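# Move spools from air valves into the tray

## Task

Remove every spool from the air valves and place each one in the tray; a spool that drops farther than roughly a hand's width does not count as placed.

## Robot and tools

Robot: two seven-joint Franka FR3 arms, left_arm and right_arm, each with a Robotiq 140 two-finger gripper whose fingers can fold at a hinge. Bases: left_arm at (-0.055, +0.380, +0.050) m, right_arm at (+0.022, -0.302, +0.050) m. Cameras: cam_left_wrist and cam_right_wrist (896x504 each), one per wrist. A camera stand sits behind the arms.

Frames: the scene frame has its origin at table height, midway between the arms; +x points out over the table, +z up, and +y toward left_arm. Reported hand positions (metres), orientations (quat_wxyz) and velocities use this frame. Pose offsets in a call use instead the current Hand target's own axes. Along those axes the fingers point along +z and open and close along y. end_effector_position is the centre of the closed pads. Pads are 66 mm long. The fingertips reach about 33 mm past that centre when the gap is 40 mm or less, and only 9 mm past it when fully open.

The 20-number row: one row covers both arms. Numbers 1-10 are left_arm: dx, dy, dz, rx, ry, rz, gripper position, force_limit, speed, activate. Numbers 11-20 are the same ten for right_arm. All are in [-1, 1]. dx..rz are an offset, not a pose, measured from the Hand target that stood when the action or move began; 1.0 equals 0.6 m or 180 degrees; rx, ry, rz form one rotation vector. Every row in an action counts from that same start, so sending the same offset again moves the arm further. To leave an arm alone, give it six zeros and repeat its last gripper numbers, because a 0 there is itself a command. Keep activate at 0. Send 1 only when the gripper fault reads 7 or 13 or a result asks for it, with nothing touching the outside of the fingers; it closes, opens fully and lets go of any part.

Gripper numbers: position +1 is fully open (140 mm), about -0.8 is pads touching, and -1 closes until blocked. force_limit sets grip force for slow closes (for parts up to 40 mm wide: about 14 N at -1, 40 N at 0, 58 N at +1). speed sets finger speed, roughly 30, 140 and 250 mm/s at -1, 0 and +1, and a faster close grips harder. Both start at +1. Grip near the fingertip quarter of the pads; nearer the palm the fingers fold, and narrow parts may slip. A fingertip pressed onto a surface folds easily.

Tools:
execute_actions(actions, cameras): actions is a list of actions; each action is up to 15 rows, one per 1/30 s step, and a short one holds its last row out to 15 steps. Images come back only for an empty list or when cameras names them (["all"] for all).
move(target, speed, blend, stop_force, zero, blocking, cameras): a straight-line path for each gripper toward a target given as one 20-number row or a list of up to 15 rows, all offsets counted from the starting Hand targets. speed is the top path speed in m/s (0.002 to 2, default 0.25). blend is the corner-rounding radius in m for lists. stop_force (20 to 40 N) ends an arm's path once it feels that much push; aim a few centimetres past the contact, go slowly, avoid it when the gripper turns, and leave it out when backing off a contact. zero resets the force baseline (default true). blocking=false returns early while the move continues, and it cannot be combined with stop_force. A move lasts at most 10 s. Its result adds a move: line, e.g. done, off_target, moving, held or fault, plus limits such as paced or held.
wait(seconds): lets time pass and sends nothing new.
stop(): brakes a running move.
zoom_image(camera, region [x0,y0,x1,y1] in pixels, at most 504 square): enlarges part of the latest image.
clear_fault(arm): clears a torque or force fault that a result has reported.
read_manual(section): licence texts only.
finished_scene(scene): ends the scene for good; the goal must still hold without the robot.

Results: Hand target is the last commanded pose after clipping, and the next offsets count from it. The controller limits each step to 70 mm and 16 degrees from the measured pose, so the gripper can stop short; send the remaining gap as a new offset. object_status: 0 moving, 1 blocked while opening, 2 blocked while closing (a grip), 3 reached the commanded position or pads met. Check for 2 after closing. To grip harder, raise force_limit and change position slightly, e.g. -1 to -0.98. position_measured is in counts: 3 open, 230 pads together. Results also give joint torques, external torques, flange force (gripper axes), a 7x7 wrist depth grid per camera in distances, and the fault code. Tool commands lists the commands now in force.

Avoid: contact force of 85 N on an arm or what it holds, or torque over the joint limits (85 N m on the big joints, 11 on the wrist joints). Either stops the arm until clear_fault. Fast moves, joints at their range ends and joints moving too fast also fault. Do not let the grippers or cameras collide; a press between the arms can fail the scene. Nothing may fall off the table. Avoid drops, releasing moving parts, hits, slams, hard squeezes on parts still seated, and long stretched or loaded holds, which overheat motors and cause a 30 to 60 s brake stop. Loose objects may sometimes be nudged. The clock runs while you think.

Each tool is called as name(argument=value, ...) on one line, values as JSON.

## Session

execute_actions(actions=[])

Scene clock: 0.00 s.
left_arm: end_effector_position=(+0.6306, +0.2306, +0.1011) position_measured=3 object_status=3 fault=0 end_effector_quat_wxyz=(+0.521, -0.496, +0.693, +0.059) | right_arm: end_effector_position=(+0.3682, -0.5476, +0.3726) position_measured=3 object_status=3 fault=0 end_effector_quat_wxyz=(+0.110, -0.577, +0.807, +0.062)
Joint positions: left_arm=[-0.599 0.663 0.119 -1.901 1.483 2.171 -1.412] | right_arm=[-0.82 -0.359 -0.013 -2.187 0.236 1.736 -0.503]
Joint velocities: within noise
Joint torques (N m): no reading
External joint torques (N m): no reading
Flange force (N): no reading
Wrist depth (mm): cam_left_wrist=[1740 1728 - - 234 186 161 / 1459 1804 - - 290 236 182 / 1933 1980 2537 643 - 137 113 / 1918 104 - 2768 2365 - 96 / - 97 2436 - 2298 - - / - - - 2276 - - - / - - - 1728 1964 1903 -] | cam_right_wrist=[464 457 - - - - 443 / 470 483 - - - - 470 / 559 - 533 538 - 550 444 / 580 - 572 543 - 528 413 / - 118 623 - 608 127 392 / - 109 684 730 - 129 90 / - - - - - - -]
Hand target: left_arm +0.6306, +0.2306, +0.1011; +0.521, -0.496, +0.693, +0.059 | right_arm +0.3682, -0.5476, +0.3726; +0.110, -0.577, +0.807, +0.062
Tool commands: left_gripper/position=+1.0 left_gripper/force_limit=+1.0 left_gripper/speed=+1.0 left_gripper/activate=+0.0 right_gripper/position=+1.0 right_gripper/force_limit=+1.0 right_gripper/speed=+1.0 right_gripper/activate=+0.0

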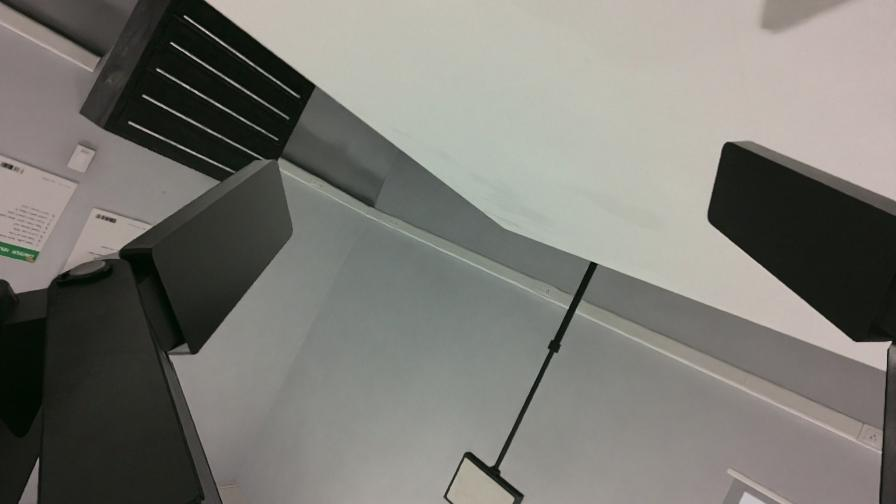

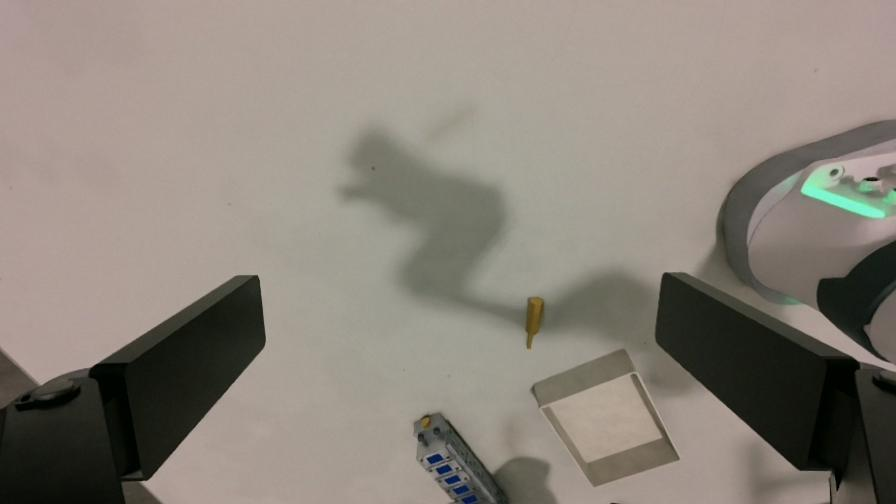

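move(target=[-0.815,0.222,-0.286,-0.402,0.0455,-0.534,1,1,1,0,-0.73,0.003,-0.032,-0.082,0.046,-0.601,1,1,1,0], cameras=["all"])

Scene clock: 9.90 s.
left_arm: end_effector_position=(+0.4008, +0.5016, +0.5019) position_measured=3 object_status=3 fault=0 end_effector_quat_wxyz=(-0.002, +1.000, -0.004, +0.000) | right_arm: end_effector_position=(+0.4998, -0.1481, +0.5011) position_measured=3 object_status=3 fault=0 end_effector_quat_wxyz=(-0.002, +1.000, -0.004, +0.001)
Joint positions: left_arm=[-0.192 -0.26 0.413 -1.728 0.107 1.49 -1.393] | right_arm=[-0.067 -0.148 0.291 -1.634 0.046 1.494 -1.287]
Joint velocities: left_arm=[within noise] | right_arm=[0 -0.001 0 0.001 -0.001 0 -0.007]
Joint torques (N m): left_arm=[0.47 -17.8 -4.56 23.37 0.51 2.39 -0.19] | right_arm=[0.58 -23.5 -1.81 23.78 0.42 2.29 -0.3]
External joint torques (N m): left_arm=[0.73 0.68 -0.67 0.06 -0.33 -0.28 -0.19] | right_arm=[0.85 0.91 0.03 0.05 -0.41 -0.41 -0.3]
Flange force (N): left_arm=[2.0 0.3 -1.5] | right_arm=[3.4 -1.1 -2.2]
Wrist depth (mm): cam_left_wrist=[1256 - - - - - - / 1346 - - - - 606 - / 1441 1408 629 662 - 128 106 / 1522 104 - - - - 96 / - 96 - - 692 734 - / - 1791 - - 618 - - / - 1980 1903 1918 523 1903 -] | cam_right_wrist=[559 - - 613 - 579 610 / - - 629 - - 638 - / 613 - 628 - 694 653 - / - - - 645 - 653 - / - 118 - - - 127 - / - 109 - - 734 121 90 / - - - 760 676 - -]
Hand target: left_arm +0.4008, +0.5004, +0.5020; +0.000, +1.000, +0.000, +0.000 | right_arm +0.5001, -0.1494, +0.5000; +0.000, +1.000, +0.000, -0.001
Off the commanded pose: left_arm 0.001 m, 0 deg | right_arm 0.002 m, 1 deg.
move: done

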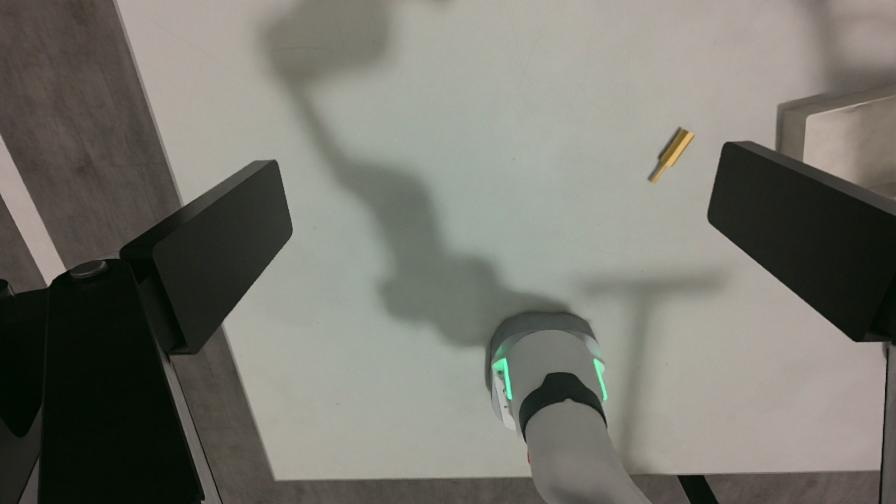

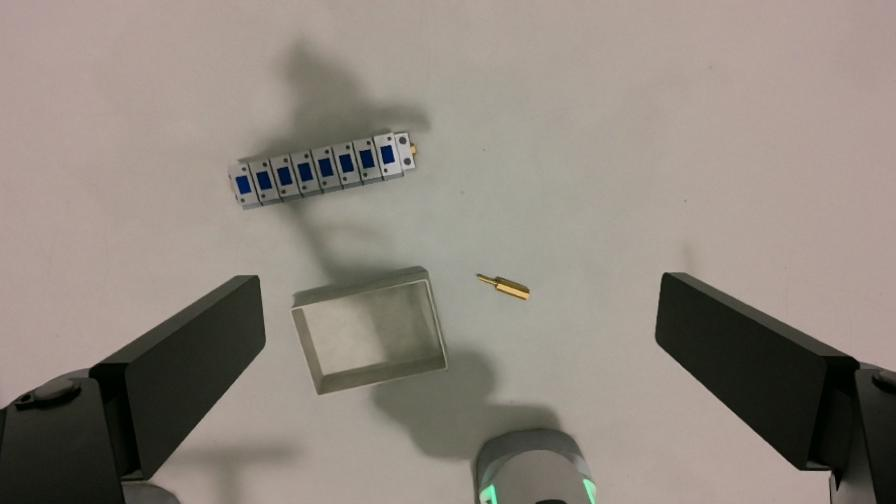

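move(target=[0,0,0,0,0,0,1,1,1,0,-0.2635,0.158,0.583,0,0,-0.389,1,1,1,0], cameras=["cam_right_wrist"])

Scene clock: 18.27 s.
left_arm: end_effector_position=(+0.4007, +0.5015, +0.5019) position_measured=3 object_status=3 fault=0 end_effector_quat_wxyz=(-0.002, +1.000, -0.003, +0.000) | right_arm: end_effector_position=(+0.3416, -0.2438, +0.1508) position_measured=3 object_status=3 fault=0 end_effector_quat_wxyz=(-0.001, +0.822, +0.569, -0.001)
Joint positions: left_arm=[-0.192 -0.26 0.413 -1.728 0.107 1.49 -1.394] | right_arm=[0.327 -0.515 -0.23 -2.909 -0.164 2.397 -2.485]
Joint velocities: left_arm=[within noise] | right_arm=[0 0.001 0 0 0 0 -0.005]
Joint torques (N m): left_arm=[0.27 -17.82 -4.31 23.4 0.53 2.39 -0.18] | right_arm=[0.95 -10.71 1.38 21.16 0.31 2.75 -0.28]
External joint torques (N m): left_arm=[0.61 0.53 -0.33 0.17 -0.3 -0.27 -0.18] | right_arm=[1.02 0.18 -0.12 -0.23 -0.34 0.14 -0.29]
Flange force (N): left_arm=[2.1 -0.1 -1.8] | right_arm=[0.9 0.5 1.5]
Wrist depth (mm): cam_left_wrist=[1249 - - - - - - / 1338 - - - - - - / 1424 1542 - - - 128 106 / 1494 104 - - - - 96 / - 96 764 - 673 - - / - 1818 - - 610 - - / - 1980 2100 2194 520 - -] | cam_right_wrist=[262 - - 270 271 273 276 / 273 255 - 280 281 284 287 / 283 286 290 290 291 295 297 / 294 295 300 301 306 305 310 / 305 118 310 312 315 129 318 / - 109 326 328 327 - 92 / - - 337 341 342 - -]
Hand target: left_arm +0.4008, +0.5004, +0.5020; +0.000, +1.000, +0.000, +0.000 | right_arm +0.3416, -0.2442, +0.1504; +0.000, +0.819, +0.574, +0.000
Off the commanded pose: left_arm 0.001 m, 0 deg | right_arm 0.001 m, 1 deg.
move: done

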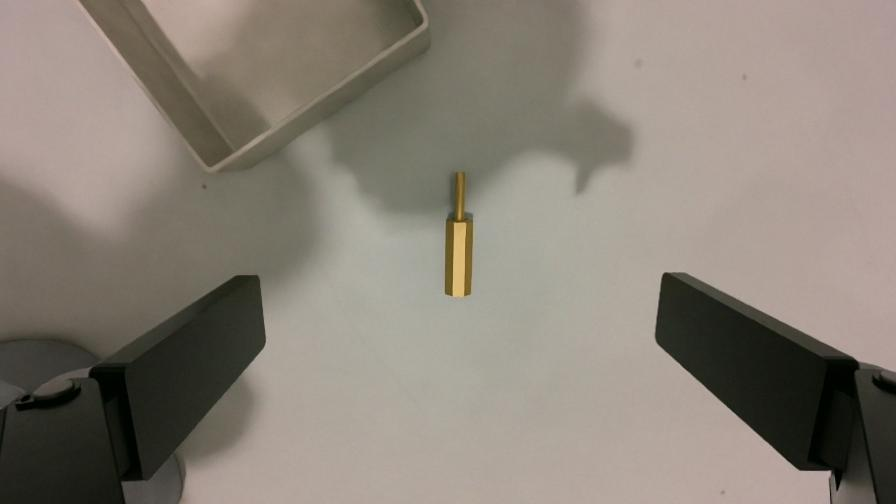

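move(target=[[0,0,0,0,0,0,1,1,1,0,-0.027,0.0067,0.05,0,0,0,-0.15,0,0,0],[0,0,0,0,0,0,1,1,1,0,-0.027,0.0067,0.187,0,0,0.002,-0.15,0,0,0]], speed=0.15, blend=[0.02,0], cameras=["cam_right_wrist"])

Scene clock: 24.33 s.
left_arm: end_effector_position=(+0.4007, +0.5015, +0.5019) position_measured=3 object_status=3 fault=0 end_effector_quat_wxyz=(-0.002, +1.000, -0.003, +0.000) | right_arm: end_effector_position=(+0.3393, -0.2605, +0.0387) position_measured=148 object_status=3 fault=0 end_effector_quat_wxyz=(+0.000, +0.822, +0.569, -0.001)
Joint positions: left_arm=[-0.192 -0.26 0.413 -1.728 0.107 1.49 -1.394] | right_arm=[0.378 -0.104 -0.336 -2.969 -0.129 2.867 -2.564]
Joint velocities: left_arm=[within noise] | right_arm=[0.001 0 -0.001 0 -0.001 0.001 -0.006]
Joint torques (N m): left_arm=[0.25 -17.84 -4.38 23.35 0.53 2.4 -0.13] | right_arm=[0.95 -16.98 0.31 15.21 0.66 2.74 -0.22]
External joint torques (N m): left_arm=[0.57 0.77 -0.41 -0.07 -0.3 -0.28 -0.13] | right_arm=[1.12 0.62 -0.05 1.11 0.38 0.14 -0.22]
Flange force (N): left_arm=[2.2 0.0 -1.2] | right_arm=[5.0 6.5 7.6]
Wrist depth (mm): cam_left_wrist=[1243 - - - - - - / 1353 - - - - - - / 1433 1392 - - - 128 106 / - 105 704 - - - 96 / - 96 783 - 725 - - / - 1831 - - 618 - - / - 1980 2156 1980 522 - -] | cam_right_wrist=[- - 165 166 168 168 170 / - 170 171 171 173 175 177 / 174 175 176 177 180 182 183 / 181 182 183 182 186 189 190 / 188 188 126 193 152 194 198 / 194 84 93 201 199 - - / - - - 210 - - -]
Hand target: left_arm +0.4008, +0.5004, +0.5020; +0.000, +1.000, +0.000, +0.000 | right_arm +0.3397, -0.2608, +0.0382; +0.000, +0.821, +0.571, +0.000
Off the commanded pose: left_arm 0.001 m, 0 deg | right_arm 0.001 m, 0 deg.
move: done; blend cut to 0.0172 m at target 1

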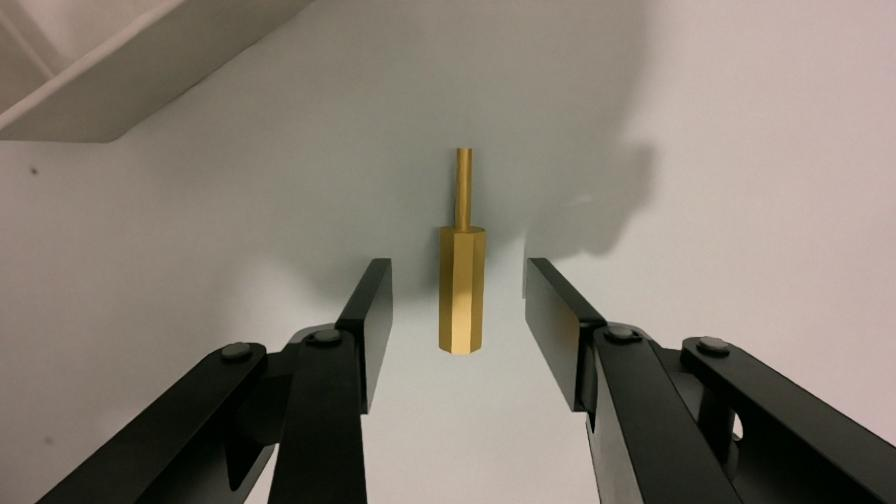

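move(target=[[0,0,0,0,0,0,1,1,1,0,0,0.001,0.0,0,0,0.001,-0.15,0.5,-1,0],[0,0,0,0,0,0,1,1,1,0,0,0.001,0.0,0,0,0.001,-1,0.5,-1,0],[0,0,0,0,0,0,1,1,1,0,0,0.001,-0.153,0,0,0.001,-1,0.5,-1,0]], speed=0.1, cameras=["cam_right_wrist"])

move(target=[0,0,0,0,0,0,1,1,1,0,0.317,0.05,0,0,0,0.3233,-1,0.5,-1,0], speed=0.25, cameras=["cam_right_wrist"])

zoom_image(camera="cam_right_wrist", region=[260, 0, 540, 160])

Scene clock: 33.97 s.
left_arm: end_effector_position=(+0.4007, +0.5015, +0.5019) position_measured=3 object_status=3 fault=0 end_effector_quat_wxyz=(-0.002, +1.000, -0.003, +0.000) | right_arm: end_effector_position=(+0.3398, -0.2613, +0.1288) position_measured=207 object_status=2 fault=0 end_effector_quat_wxyz=(+0.000, +0.819, +0.574, -0.002)
Joint positions: left_arm=[-0.192 -0.26 0.413 -1.728 0.107 1.49 -1.394] | right_arm=[0.3 -0.467 -0.267 -2.941 -0.195 2.476 -2.528]
Joint velocities: left_arm=[within noise] | right_arm=[0.001 0 0.001 0 0.001 -0.005 0.001]
Joint torques (N m): left_arm=[0.24 -17.86 -4.39 23.37 0.54 2.38 -0.17] | right_arm=[0.24 -12.47 2.29 20.95 0.59 2.23 0.13]
External joint torques (N m): left_arm=[0.49 0.65 -0.5 0.1 -0.3 -0.27 -0.17] | right_arm=[0.33 -1.06 0.71 0.62 -0.01 -0.38 0.12]
Flange force (N): left_arm=[2.2 0.2 -1.7] | right_arm=[0.4 -3.2 -5.8]
Wrist depth (mm): cam_left_wrist=[1256 - - - - - 555 / 1324 - - 621 - 626 - / 1416 1459 - - - 128 107 / 1532 104 - - - - 96 / - 96 - - - - - / - 1845 - - 615 - - / - 2030 2365 2030 522 - -] | cam_right_wrist=[244 242 - 250 250 253 257 / 252 246 256 257 261 263 264 / 263 263 265 268 269 273 275 / 269 273 276 173 282 284 - / 278 285 280 127 287 295 301 / - 292 - - - 304 310 / - - - - - - -]
Hand target: left_arm +0.4008, +0.5004, +0.5020; +0.000, +1.000, +0.000, +0.000 | right_arm +0.3404, -0.2610, +0.1300; +0.000, +0.822, +0.570, +0.000
Off the commanded pose: left_arm 0.001 m, 0 deg | right_arm 0.001 m, 1 deg.
move: done

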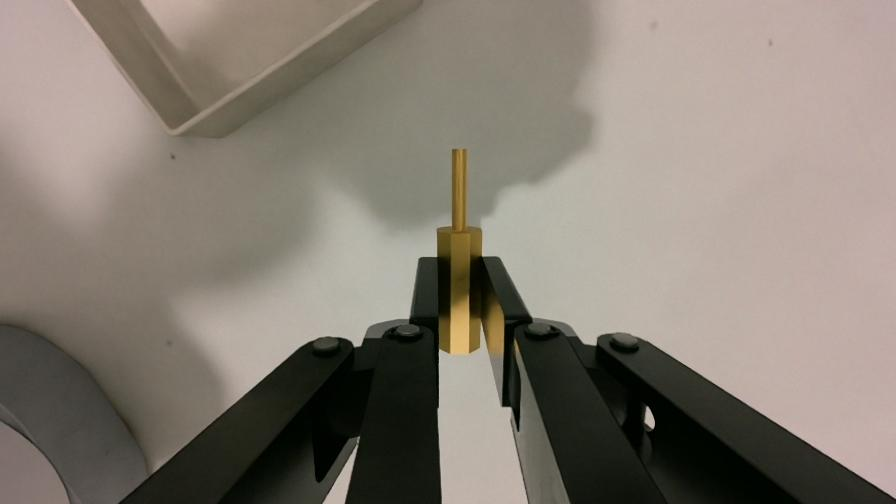

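Scene clock: 37.70 s.
left_arm: end_effector_position=(+0.4007, +0.5015, +0.5019) position_measured=3 object_status=3 fault=0 end_effector_quat_wxyz=(-0.002, +1.000, -0.003, +0.000) | right_arm: end_effector_position=(+0.4351, -0.0936, +0.1303) position_measured=207 object_status=2 fault=0 end_effector_quat_wxyz=(-0.002, +0.995, +0.100, +0.000)
Joint positions: left_arm=[-0.192 -0.26 0.413 -1.728 0.107 1.49 -1.394] | right_arm=[0.255 -0.028 0.161 -2.507 0.012 2.48 -1.316]
Joint velocities: left_arm=[within noise] | right_arm=[0 -0.001 0.001 0 0 -0.001 0.004]
Joint torques (N m): left_arm=[0.24 -17.83 -4.37 23.37 0.54 2.38 -0.16] | right_arm=[0.42 -27.21 -0.11 21.89 0.18 2.4 0.09]
External joint torques (N m): left_arm=[0.49 0.65 -0.49 0.07 -0.3 -0.28 -0.16] | right_arm=[0.66 -0.23 0.3 1.12 -0.35 -0.29 0.09]
Flange force (N): left_arm=[2.1 0.2 -1.6] | right_arm=[3.0 -2.1 -1.8]
Wrist depth (mm): cam_left_wrist=[1236 - - - - - - / 1331 600 - - - - - / 1424 1361 - - - 128 112 / - 104 - - - - 96 / - 96 796 - - - - / - 1804 - - 625 - - / - 1964 1765 1818 516 - -] | cam_right_wrist=[201 200 202 205 - 261 259 / 257 259 261 264 265 267 268 / 268 268 271 269 275 276 278 / 277 280 281 173 286 289 286 / 282 287 289 127 291 298 307 / 298 256 - - - 307 304 / 307 - - - - - -]
Hand target: left_arm +0.4008, +0.5004, +0.5020; +0.000, +1.000, +0.000, +0.000 | right_arm +0.4351, -0.0934, +0.1299; +0.000, +0.995, +0.098, -0.001
Off the commanded pose: left_arm 0.001 m, 0 deg | right_arm 0.000 m, 0 deg.
move: done

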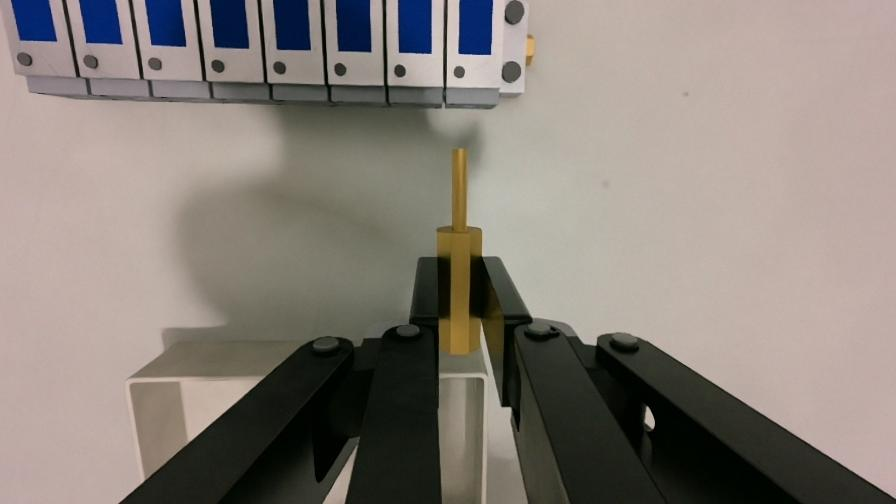

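Scaled by 1.800 from the camera's image (finer frame: 1280x720).

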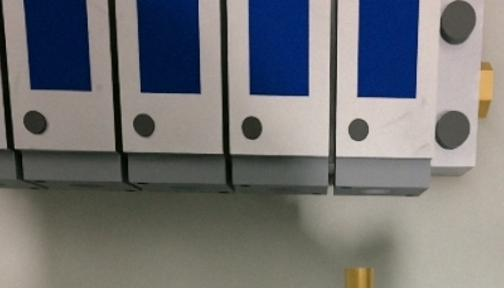

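move(target=[[-0.05,0.1,0.1,0.108,0.045,0.612,1,1,1,0,0.02,0.008,0.0837,0,0,0.006,-1,0.5,-1,0],[-0.151,0.517,0.470,-0.131,-0.054,-0.740,1,1,1,0,0.02,0.008,0.0837,0,0,0.006,-1,0.5,-1,0]], speed=0.25, blend=[0.05,0], cameras=["all"])

zoom_image(camera="cam_right_wrist", region=[360, 60, 560, 185])

Scene clock: 54.60 s.
left_arm: end_effector_position=(+0.3084, +0.1897, +0.2199) position_measured=3 object_status=3 fault=0 end_effector_quat_wxyz=(+0.159, +0.374, +0.911, -0.068) | right_arm: end_effector_position=(+0.4465, -0.0958, +0.0798) position_measured=207 object_status=2 fault=0 end_effector_quat_wxyz=(-0.001, +0.996, +0.091, -0.002)
Joint positions: left_arm=[-1.549 -1.512 1.175 -2.798 1.342 1.804 1.057] | right_arm=[0.253 0.117 0.144 -2.49 -0.028 2.603 -1.283]
Joint velocities: left_arm=[0.001 0 0 0.002 0 0 0.007] | right_arm=[within noise]
Joint torques (N m): left_arm=[0.03 12.97 -21.21 8.51 1.34 3.03 0.31] | right_arm=[0.6 -30.62 -0.05 20.12 0.11 2.89 0.16]
External joint torques (N m): left_arm=[0.31 -0.46 -0.32 -0.45 0.27 -0.08 0.33] | right_arm=[0.95 -0.36 -0.32 1.15 -0.34 0.21 0.16]
Flange force (N): left_arm=[3.6 0.9 -1.0] | right_arm=[2.7 -2.1 0.0]
Wrist depth (mm): cam_left_wrist=[335 328 312 312 319 315 303 / - 351 - 370 339 - 344 / - - - - - 128 107 / - 104 - 498 - - 96 / - 103 581 491 - - - / - - - - - 2342 - / - - 349 - 2971 2768 -] | cam_right_wrist=[153 155 155 157 207 213 212 / 179 164 165 166 216 214 220 / 218 220 221 221 224 225 227 / 225 227 230 226 233 236 236 / 234 237 236 127 238 244 247 / 245 243 - - - 251 257 / 249 - - - - - 266]
Hand target: left_arm +0.3099, +0.1901, +0.2201; +0.161, +0.378, +0.909, -0.067 | right_arm +0.4478, -0.0957, +0.0797; +0.000, +0.996, +0.089, -0.001
Off the commanded pose: left_arm 0.002 m, 0 deg | right_arm 0.001 m, 0 deg.
move: done

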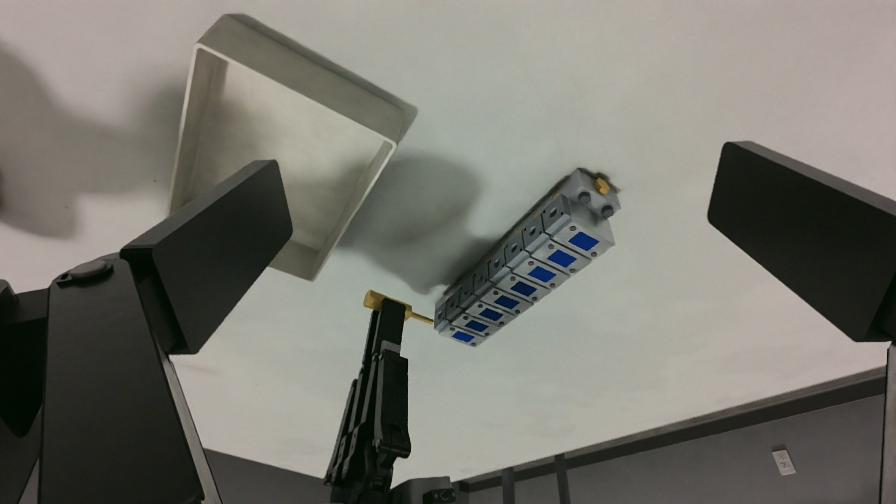

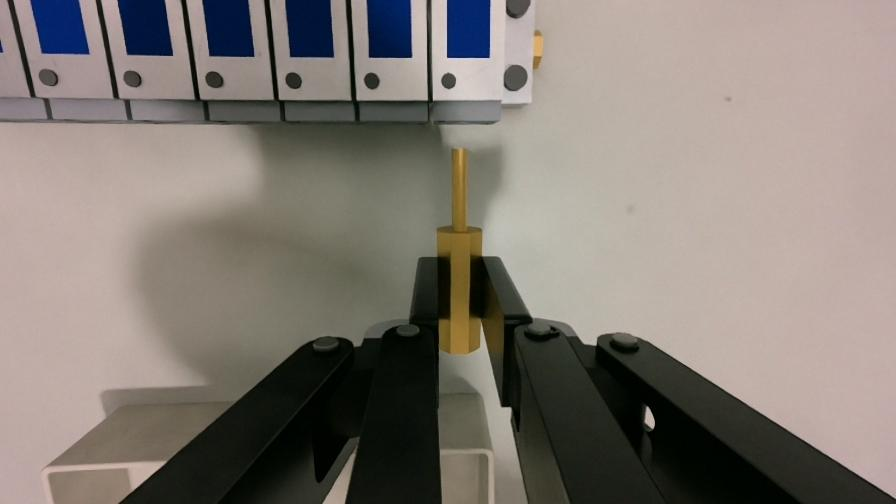

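Scaled by 2.520 from the camera's image (finer frame: 1280x720).

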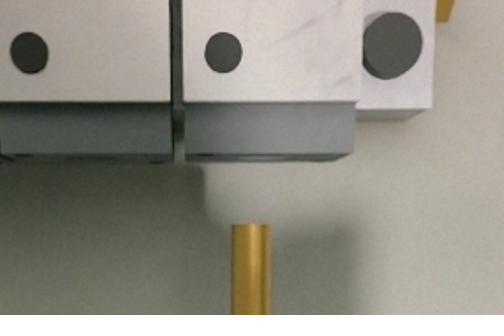

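zoom_image(camera="cam_left_wrist", region=[400, 260, 520, 350])

zoom_image(camera="cam_left_wrist", region=[510, 160, 630, 250])

Scaled by 4.200 from the camera's image (finer frame: 1280x720).

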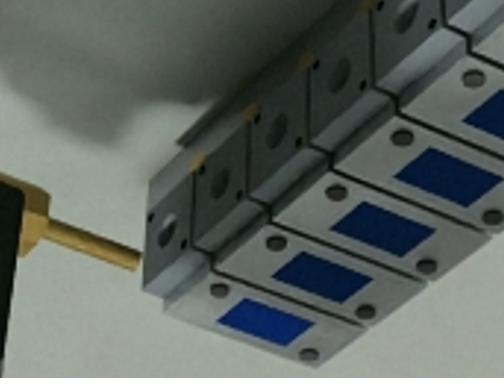

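Scaled by 4.200 from the camera's image (finer frame: 1280x720).

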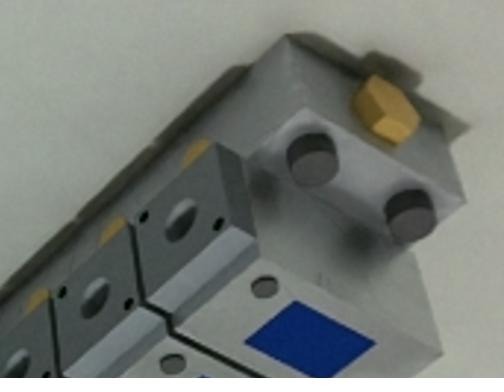

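move(target=[0,0,0,0,0,0,1,1,1,0,0.009,0.0055,0.038,0,0,0.0,-1,0.5,-1,0], speed=0.08, cameras=["all"])

zoom_image(camera="cam_left_wrist", region=[400, 280, 480, 340])

zoom_image(camera="cam_right_wrist", region=[360, 60, 560, 185])

Scene clock: 62.57 s.
left_arm: end_effector_position=(+0.3084, +0.1897, +0.2199) position_measured=3 object_status=3 fault=0 end_effector_quat_wxyz=(+0.159, +0.375, +0.911, -0.068) | right_arm: end_effector_position=(+0.4522, -0.0983, +0.0569) position_measured=207 object_status=2 fault=0 end_effector_quat_wxyz=(+0.000, +0.996, +0.091, -0.002)
Joint positions: left_arm=[-1.549 -1.512 1.175 -2.798 1.342 1.804 1.06] | right_arm=[0.255 0.186 0.13 -2.477 -0.046 2.656 -1.28]
Joint velocities: left_arm=[within noise] | right_arm=[0.002 -0.001 -0.001 0 0 0.004 0.001]
Joint torques (N m): left_arm=[0.18 13.26 -21.16 8.47 1.21 3.12 0.31] | right_arm=[0.64 -32.33 0.34 19.24 0.07 2.96 0.09]
External joint torques (N m): left_arm=[0.46 -0.17 -0.27 -0.51 0.13 0.02 0.32] | right_arm=[0.95 -0.65 -0.25 1.16 -0.33 0.28 0.09]
Flange force (N): left_arm=[3.8 0.8 -0.9] | right_arm=[2.1 -2.0 -0.3]
Wrist depth (mm): cam_left_wrist=[- 318 - - 311 309 309 / - - - - - - - / 422 - - - - 128 106 / - 104 - - - 475 96 / - 96 - 465 - - - / - - - - - - - / - - 339 951 2648 - -] | cam_right_wrist=[132 132 134 134 186 189 190 / 137 136 138 139 194 195 197 / 195 197 200 199 201 204 205 / 204 205 206 204 209 211 213 / 211 212 212 127 214 218 222 / 219 218 - 223 - 88 231 / - - - 199 - - 239]
Hand target: left_arm +0.3099, +0.1901, +0.2201; +0.161, +0.378, +0.909, -0.067 | right_arm +0.4536, -0.0980, +0.0569; +0.000, +0.996, +0.089, -0.001
Off the commanded pose: left_arm 0.002 m, 0 deg | right_arm 0.002 m, 0 deg.
move: done

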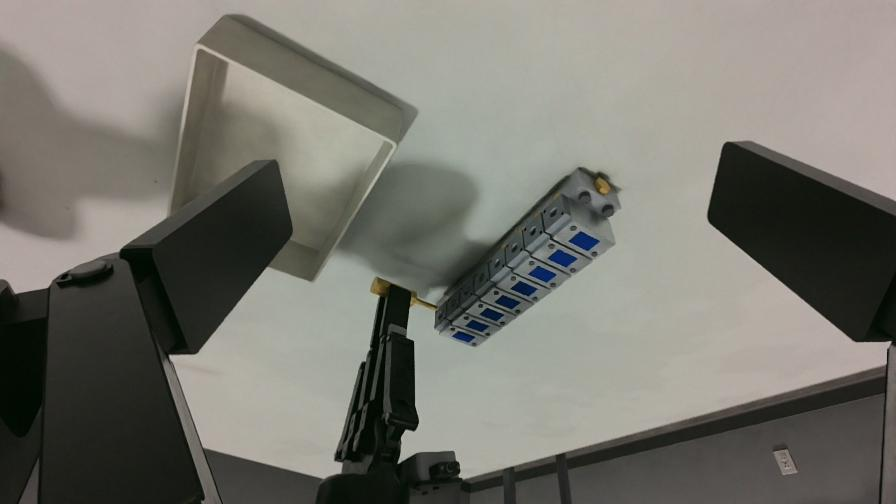

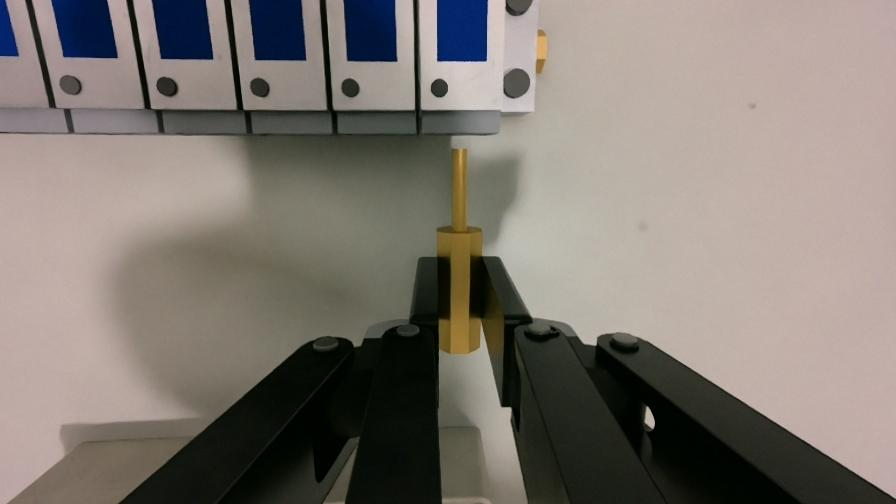

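Scaled by 6.300 from the camera's image (finer frame: 1280x720).

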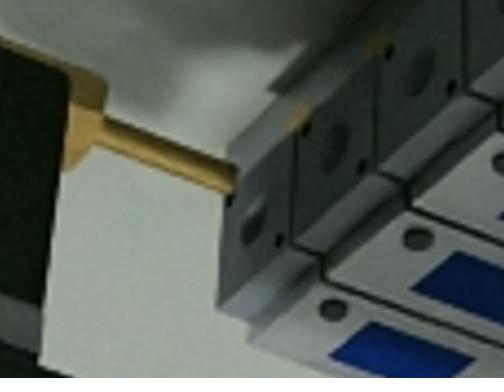

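Scaled by 2.520 from the camera's image (finer frame: 1280x720).

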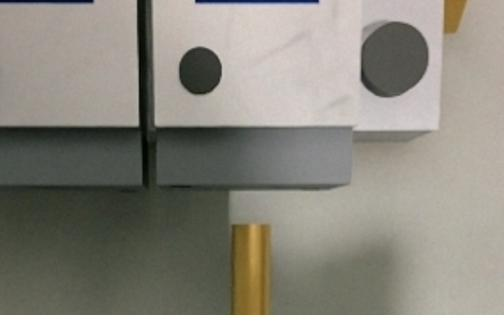

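move(target=[0,0,0,0,0,0,1,1,1,0,0.003,0.0,-0.0105,0,0,0.0,-1,0.5,-1,0], speed=0.08, cameras=["all"])

zoom_image(camera="cam_left_wrist", region=[400, 280, 480, 340])

zoom_image(camera="cam_right_wrist", region=[360, 60, 560, 185])

Scene clock: 69.63 s.
left_arm: end_effector_position=(+0.3084, +0.1897, +0.2199) position_measured=3 object_status=3 fault=0 end_effector_quat_wxyz=(+0.159, +0.375, +0.911, -0.068) | right_arm: end_effector_position=(+0.4542, -0.0980, +0.0614) position_measured=207 object_status=2 fault=0 end_effector_quat_wxyz=(+0.000, +0.996, +0.091, -0.002)
Joint positions: left_arm=[-1.549 -1.512 1.175 -2.798 1.342 1.804 1.06] | right_arm=[0.255 0.178 0.13 -2.471 -0.046 2.644 -1.279]
Joint velocities: left_arm=[within noise] | right_arm=[0 0 0.002 0.001 0.002 -0.005 -0.001]
Joint torques (N m): left_arm=[0.19 13.37 -21.23 8.44 1.22 3.11 0.29] | right_arm=[0.35 -33.38 0.52 19.37 0.44 2.42 -0.05]
External joint torques (N m): left_arm=[0.48 -0.04 -0.35 -0.53 0.14 0.01 0.3] | right_arm=[0.65 -1.65 -0.06 1.08 0.02 -0.27 -0.05]
Flange force (N): left_arm=[3.7 0.6 -1.1] | right_arm=[0.2 -0.8 -4.8]
Wrist depth (mm): cam_left_wrist=[- 325 313 - 318 - 301 / - - - 348 - 356 - / - - - - - 128 106 / - 104 468 - - 492 96 / - 96 - 502 - - - / - - - - - - - / - - 332 - 2388 - -] | cam_right_wrist=[- 138 137 140 191 194 195 / - 142 142 143 198 200 201 / 200 200 204 204 206 209 210 / 208 209 211 208 214 216 218 / 215 216 217 126 219 221 - / - 224 - 229 - 83 233 / 229 - - 193 - - 245]
Hand target: left_arm +0.3099, +0.1901, +0.2201; +0.161, +0.378, +0.909, -0.067 | right_arm +0.4554, -0.0977, +0.0632; +0.000, +0.996, +0.089, -0.001
Off the commanded pose: left_arm 0.002 m, 0 deg | right_arm 0.002 m, 0 deg.
move: done

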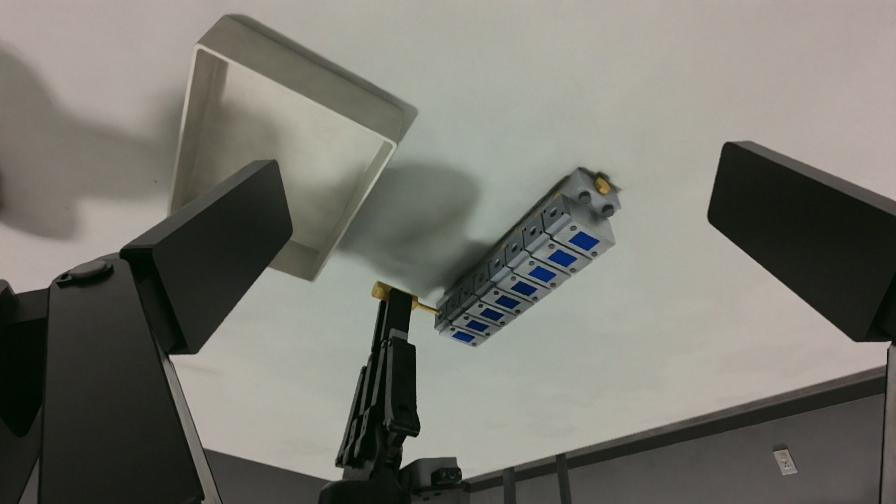

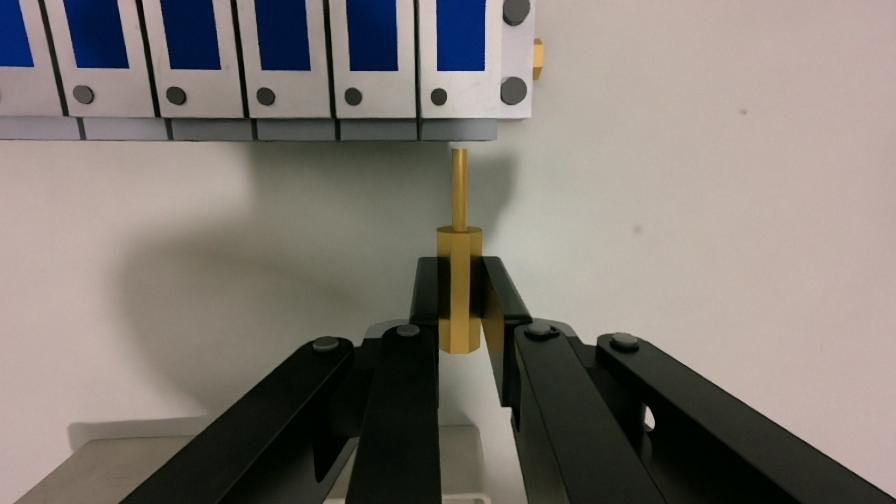

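Scaled by 6.300 from the camera's image (finer frame: 1280x720).

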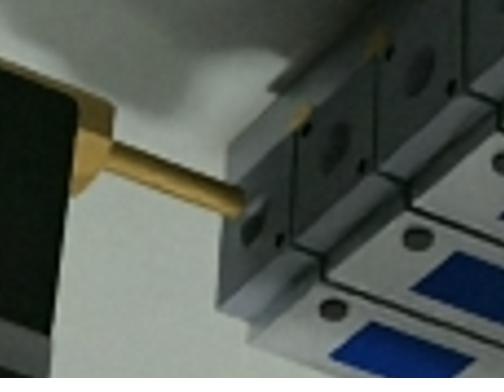

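Scaled by 2.520 from the camera's image (finer frame: 1280x720).

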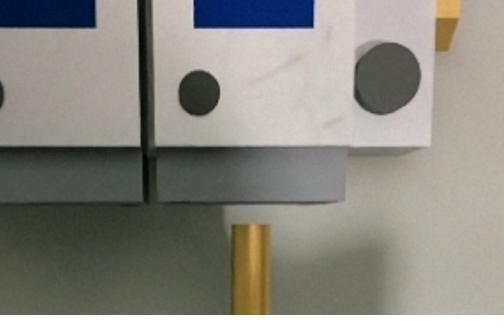

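move(target=[0,0,0,0,0,0,1,1,1,0,0.0,0.0004,-0.0035,0,0,0.0,-1,0.5,-1,0], speed=0.08)

move(target=[0,0,0,0,0,0,1,1,1,0,0.0167,0.0,0,0,0,0.0,-1,0.5,-1,0], speed=0.04, stop_force=20, cameras=["all"])

zoom_image(camera="cam_left_wrist", region=[400, 280, 480, 340])

zoom_image(camera="cam_right_wrist", region=[360, 60, 560, 185])

Scene clock: 73.07 s.
left_arm: end_effector_position=(+0.3084, +0.1897, +0.2199) position_measured=3 object_status=3 fault=0 end_effector_quat_wxyz=(+0.159, +0.375, +0.911, -0.068) | right_arm: end_effector_position=(+0.4542, -0.0983, +0.0634) position_measured=207 object_status=2 fault=0 end_effector_quat_wxyz=(+0.001, +0.996, +0.091, -0.002)
Joint positions: left_arm=[-1.549 -1.512 1.175 -2.798 1.342 1.804 1.06] | right_arm=[0.255 0.173 0.13 -2.471 -0.046 2.638 -1.279]
Joint torques (N m): left_arm=[0.15 13.39 -21.22 8.42 1.24 3.12 0.32] | right_arm=[0.37 -33.42 0.53 19.36 0.42 2.44 -0.07]
External joint torques (N m): left_arm=[0.43 -0.02 -0.36 -0.52 0.17 0.02 0.33] | right_arm=[0.68 -1.77 0 0.97 0 -0.25 -0.07]
Flange force (N): left_arm=[3.5 0.6 -1.0] | right_arm=[-0.5 -0.6 -5.1]
Wrist depth (mm): cam_left_wrist=[316 308 327 - - 312 301 / - - 342 - 355 - - / - - 398 - - 128 106 / - 104 - - - - 96 / - 96 - 487 - - - / - - 745 - - - - / - - 357 - 3045 2365 -] | cam_right_wrist=[137 139 139 142 192 196 196 / 142 142 144 145 200 202 203 / 201 203 204 204 207 210 210 / 208 210 213 169 215 217 220 / 219 218 218 127 221 228 228 / 226 225 - 230 - 88 - / 230 - - 202 - - -]
Hand target: left_arm +0.3099, +0.1901, +0.2201; +0.161, +0.378, +0.909, -0.067 | right_arm +0.4555, -0.0979, +0.0653; +0.000, +0.996, +0.089, -0.001
Off the commanded pose: left_arm 0.002 m, 0 deg | right_arm 0.002 m, 0 deg.
move: done

Scene clock: 74.27 s.
left_arm: end_effector_position=(+0.3084, +0.1897, +0.2199) position_measured=3 object_status=3 fault=0 end_effector_quat_wxyz=(+0.159, +0.375, +0.911, -0.068) | right_arm: end_effector_position=(+0.4640, -0.0951, +0.0652) position_measured=207 object_status=2 fault=0 end_effector_quat_wxyz=(+0.000, +0.996, +0.089, -0.001)
Joint positions: left_arm=[-1.549 -1.512 1.175 -2.798 1.342 1.804 1.06] | right_arm=[0.254 0.19 0.128 -2.439 -0.046 2.626 -1.279]
Joint torques (N m): left_arm=[0.21 13.36 -21.19 8.45 1.23 3.1 0.3] | right_arm=[-0.12 -33.35 0.15 20.04 0.42 2.51 -0.05]
External joint torques (N m): left_arm=[0.49 -0.04 -0.26 -0.52 0.16 -0.01 0.31] | right_arm=[0.3 -1.03 -0.36 1.49 -0.02 -0.16 -0.05]
Flange force (N): left_arm=[3.7 0.7 -0.8] | right_arm=[3.0 -0.8 -2.8]
Wrist depth (mm): cam_left_wrist=[- 311 312 313 306 297 - / 371 362 317 355 - 368 - / - - - - - 128 112 / - 104 - - - - 96 / - 96 - 479 - 590 - / - - - 704 - 734 - / - - 362 345 2935 2320 -] | cam_right_wrist=[140 140 141 143 195 197 198 / 145 146 147 148 202 204 206 / 203 203 207 208 209 212 213 / 211 213 214 173 218 220 221 / 219 221 220 127 224 229 231 / 227 226 - 232 - 88 239 / 235 - - - - - -]
Hand target: left_arm +0.3099, +0.1901, +0.2201; +0.161, +0.378, +0.909, -0.067 | right_arm +0.4653, -0.0961, +0.0653; +0.000, +0.996, +0.089, -0.001
Off the commanded pose: left_arm 0.002 m, 0 deg | right_arm 0.002 m, 0 deg.
move: done

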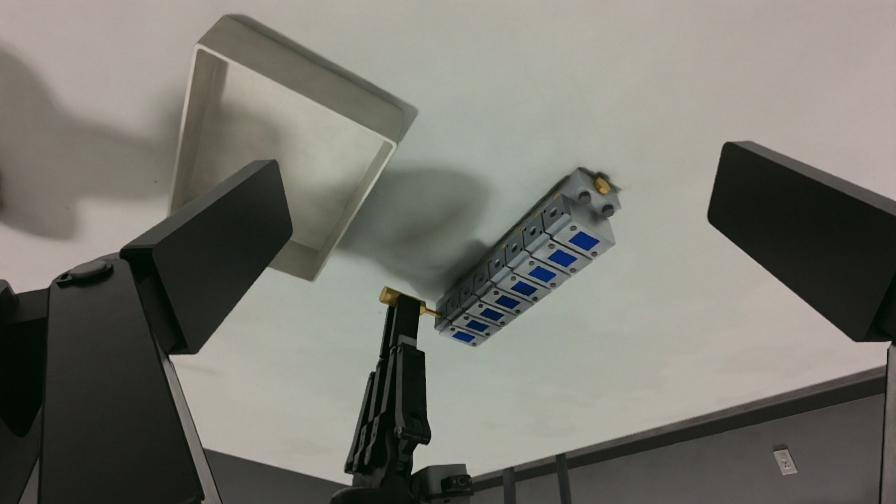

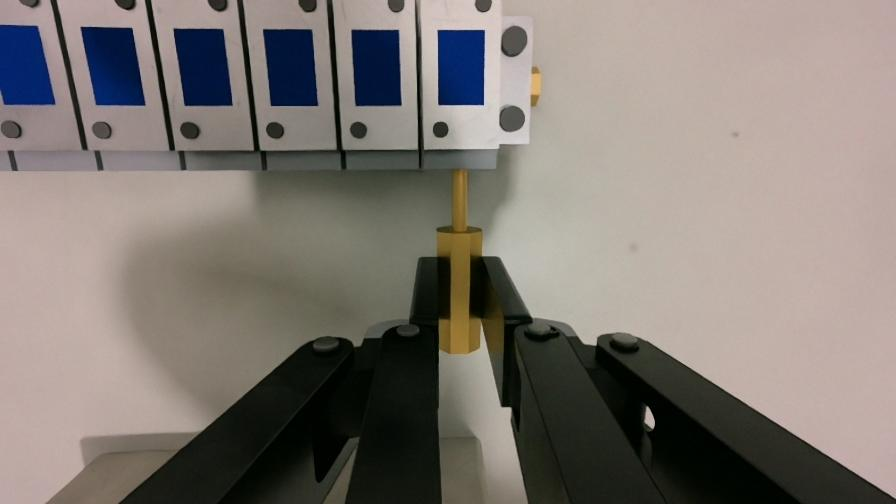

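Scaled by 6.300 from the camera's image (finer frame: 1280x720).

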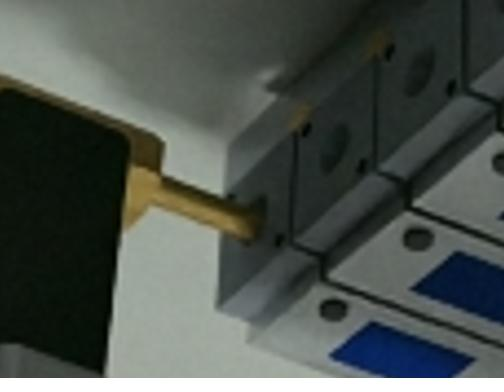

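Scaled by 2.520 from the camera's image (finer frame: 1280x720).

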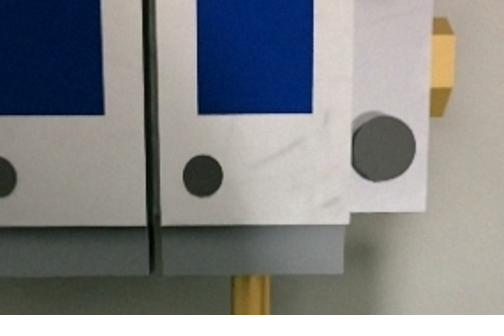

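move(target=[0,0,0,0,0,0,1,1,1,0,0.05,0.0,0.0012,0,0,0.0,-1,0.5,-1,0], speed=0.04, stop_force=40, cameras=["all"])

Scene clock: 80.73 s.
left_arm: end_effector_position=(+0.3084, +0.1897, +0.2199) position_measured=3 object_status=3 fault=0 end_effector_quat_wxyz=(+0.159, +0.375, +0.911, -0.068) | right_arm: end_effector_position=(+0.4843, -0.0912, +0.0602) position_measured=207 object_status=2 fault=0 end_effector_quat_wxyz=(+0.002, +0.996, +0.087, -0.012)
Joint positions: left_arm=[-1.549 -1.512 1.175 -2.798 1.342 1.804 1.06] | right_arm=[0.251 0.258 0.121 -2.345 -0.051 2.576 -1.283]
Joint torques (N m): left_arm=[0.17 13.35 -21.17 8.44 1.21 3.1 0.29] | right_arm=[-1.11 -37.34 -0.84 24.08 -0.26 4.64 -0.24]
External joint torques (N m): left_arm=[0.47 -0.09 -0.28 -0.5 0.14 0 0.3] | right_arm=[-0.67 -2.33 -1.65 5.1 -0.71 2.01 -0.24]
Flange force (N): left_arm=[3.6 0.7 -0.9] | right_arm=[10.6 -0.4 -0.3]
Wrist depth (mm): cam_left_wrist=[334 - 321 319 314 313 314 / 366 352 - 365 353 - 349 / - - 448 427 - 128 106 / - 104 464 479 409 - 96 / - 97 - 469 546 - - / - - - 407 - - - / - - - 361 4060 - -] | cam_right_wrist=[182 137 183 184 189 191 192 / - 139 140 141 195 198 199 / 144 145 146 148 204 208 208 / 206 208 210 168 214 215 217 / 214 216 217 127 219 226 224 / - 222 - 229 - 88 - / - - - - - - -]
Hand target: left_arm +0.3099, +0.1901, +0.2201; +0.161, +0.378, +0.909, -0.067 | right_arm +0.4949, -0.0908, +0.0645; +0.000, +0.996, +0.089, -0.001
Off the commanded pose: left_arm 0.002 m, 0 deg | right_arm 0.011 m, 1 deg.
move: off_target (right_arm)

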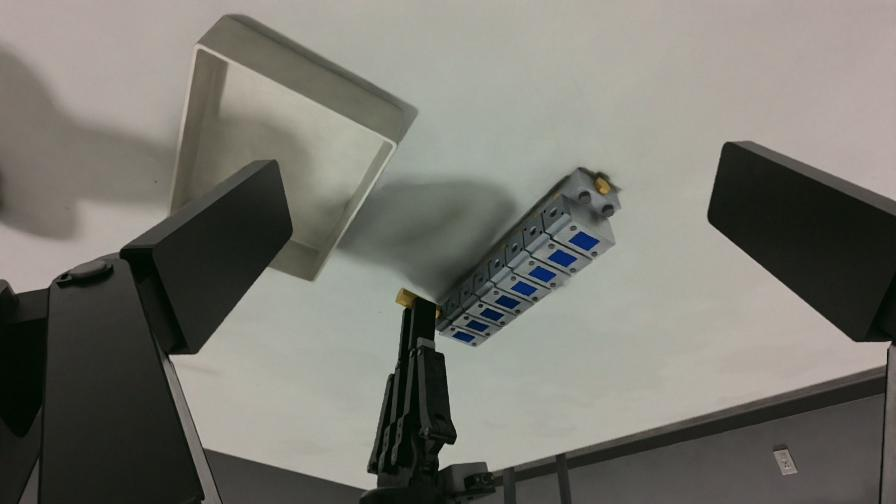

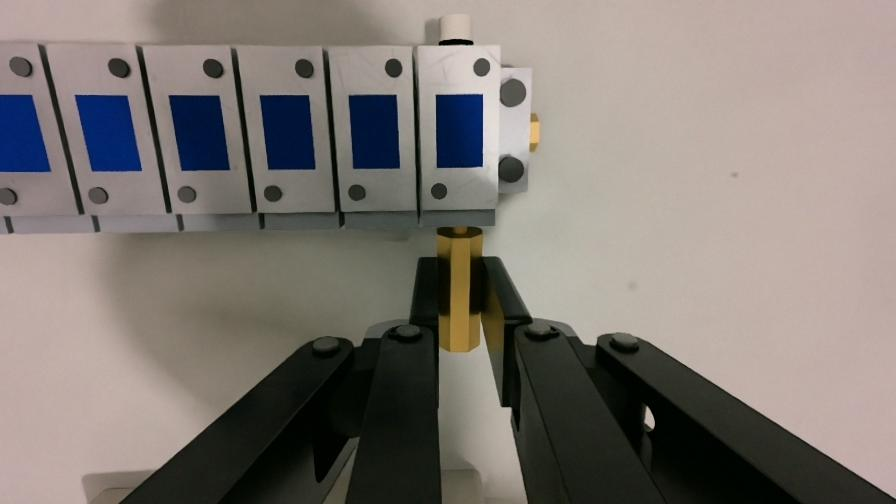

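move(target=[0,0,0,0,0,0,1,1,1,0,0.01,0.0,-0.002,0,0,0.0,-1,0.5,-1,0], speed=0.04, stop_force=40, zero=false, cameras=["cam_right_wrist"])

zoom_image(camera="cam_right_wrist", region=[400, 140, 520, 260])

Scene clock: 83.90 s.
left_arm: end_effector_position=(+0.3084, +0.1897, +0.2199) position_measured=3 object_status=3 fault=0 end_effector_quat_wxyz=(+0.159, +0.375, +0.911, -0.068) | right_arm: end_effector_position=(+0.4882, -0.0904, +0.0606) position_measured=207 object_status=2 fault=0 end_effector_quat_wxyz=(+0.003, +0.996, +0.087, -0.014)
Joint positions: left_arm=[-1.549 -1.512 1.175 -2.798 1.342 1.804 1.06] | right_arm=[0.25 0.268 0.12 -2.326 -0.051 2.562 -1.286]
Joint torques (N m): left_arm=[0.17 13.38 -21.15 8.47 1.22 3.12 0.32] | right_arm=[-2.05 -37.9 -1.9 24.94 -0.23 5.15 -0.2]
External joint torques (N m): left_arm=[0.39 -0.05 -0.32 -0.53 0.14 0.03 0.33] | right_arm=[-1.55 -2.52 -2.7 5.87 -0.69 2.54 -0.2]
Flange force (N): left_arm=[3.4 0.6 -0.9] | right_arm=[12.6 0.9 0.4]
Wrist depth (mm): cam_left_wrist=[- 314 316 - 324 313 318 / - 360 - - 333 341 345 / 456 - - - - 128 112 / - 104 486 - - - 96 / - 103 - 482 - - - / - - - 419 - - - / - - - 388 4200 2564 -] | cam_right_wrist=[182 184 184 185 188 191 193 / - 140 140 141 198 198 200 / 144 148 147 149 205 207 209 / 208 208 208 165 214 215 218 / 214 216 218 127 220 227 228 / 225 223 - 228 - 83 243 / 232 - - - - - 249]
Hand target: left_arm +0.3099, +0.1901, +0.2201; +0.161, +0.378, +0.909, -0.067 | right_arm +0.5008, -0.0898, +0.0657; +0.000, +0.996, +0.089, -0.001
Off the commanded pose: left_arm 0.002 m, 0 deg | right_arm 0.014 m, 2 deg.
move: off_target (right_arm)

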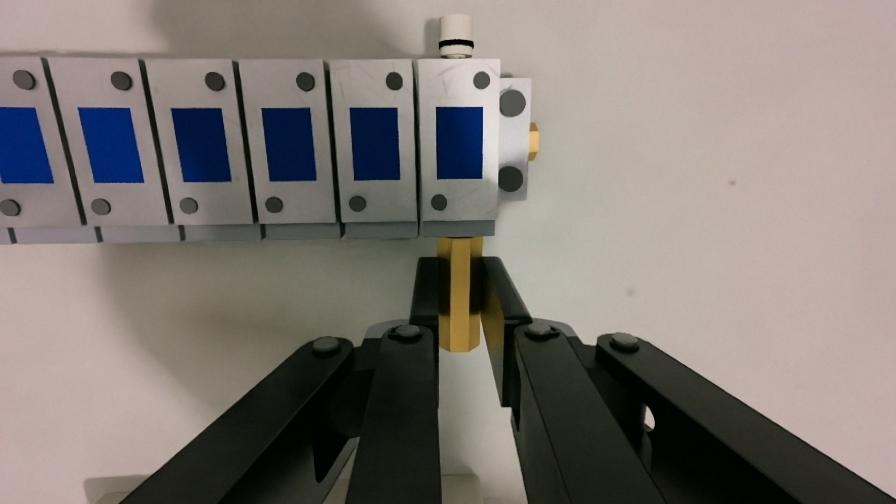

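Scaled by 4.200 from the camera's image (finer frame: 1280x720).

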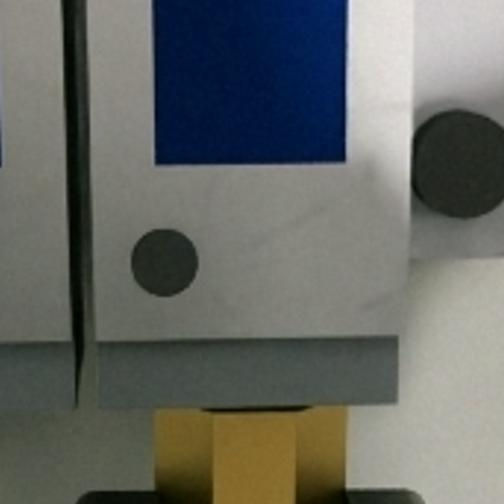

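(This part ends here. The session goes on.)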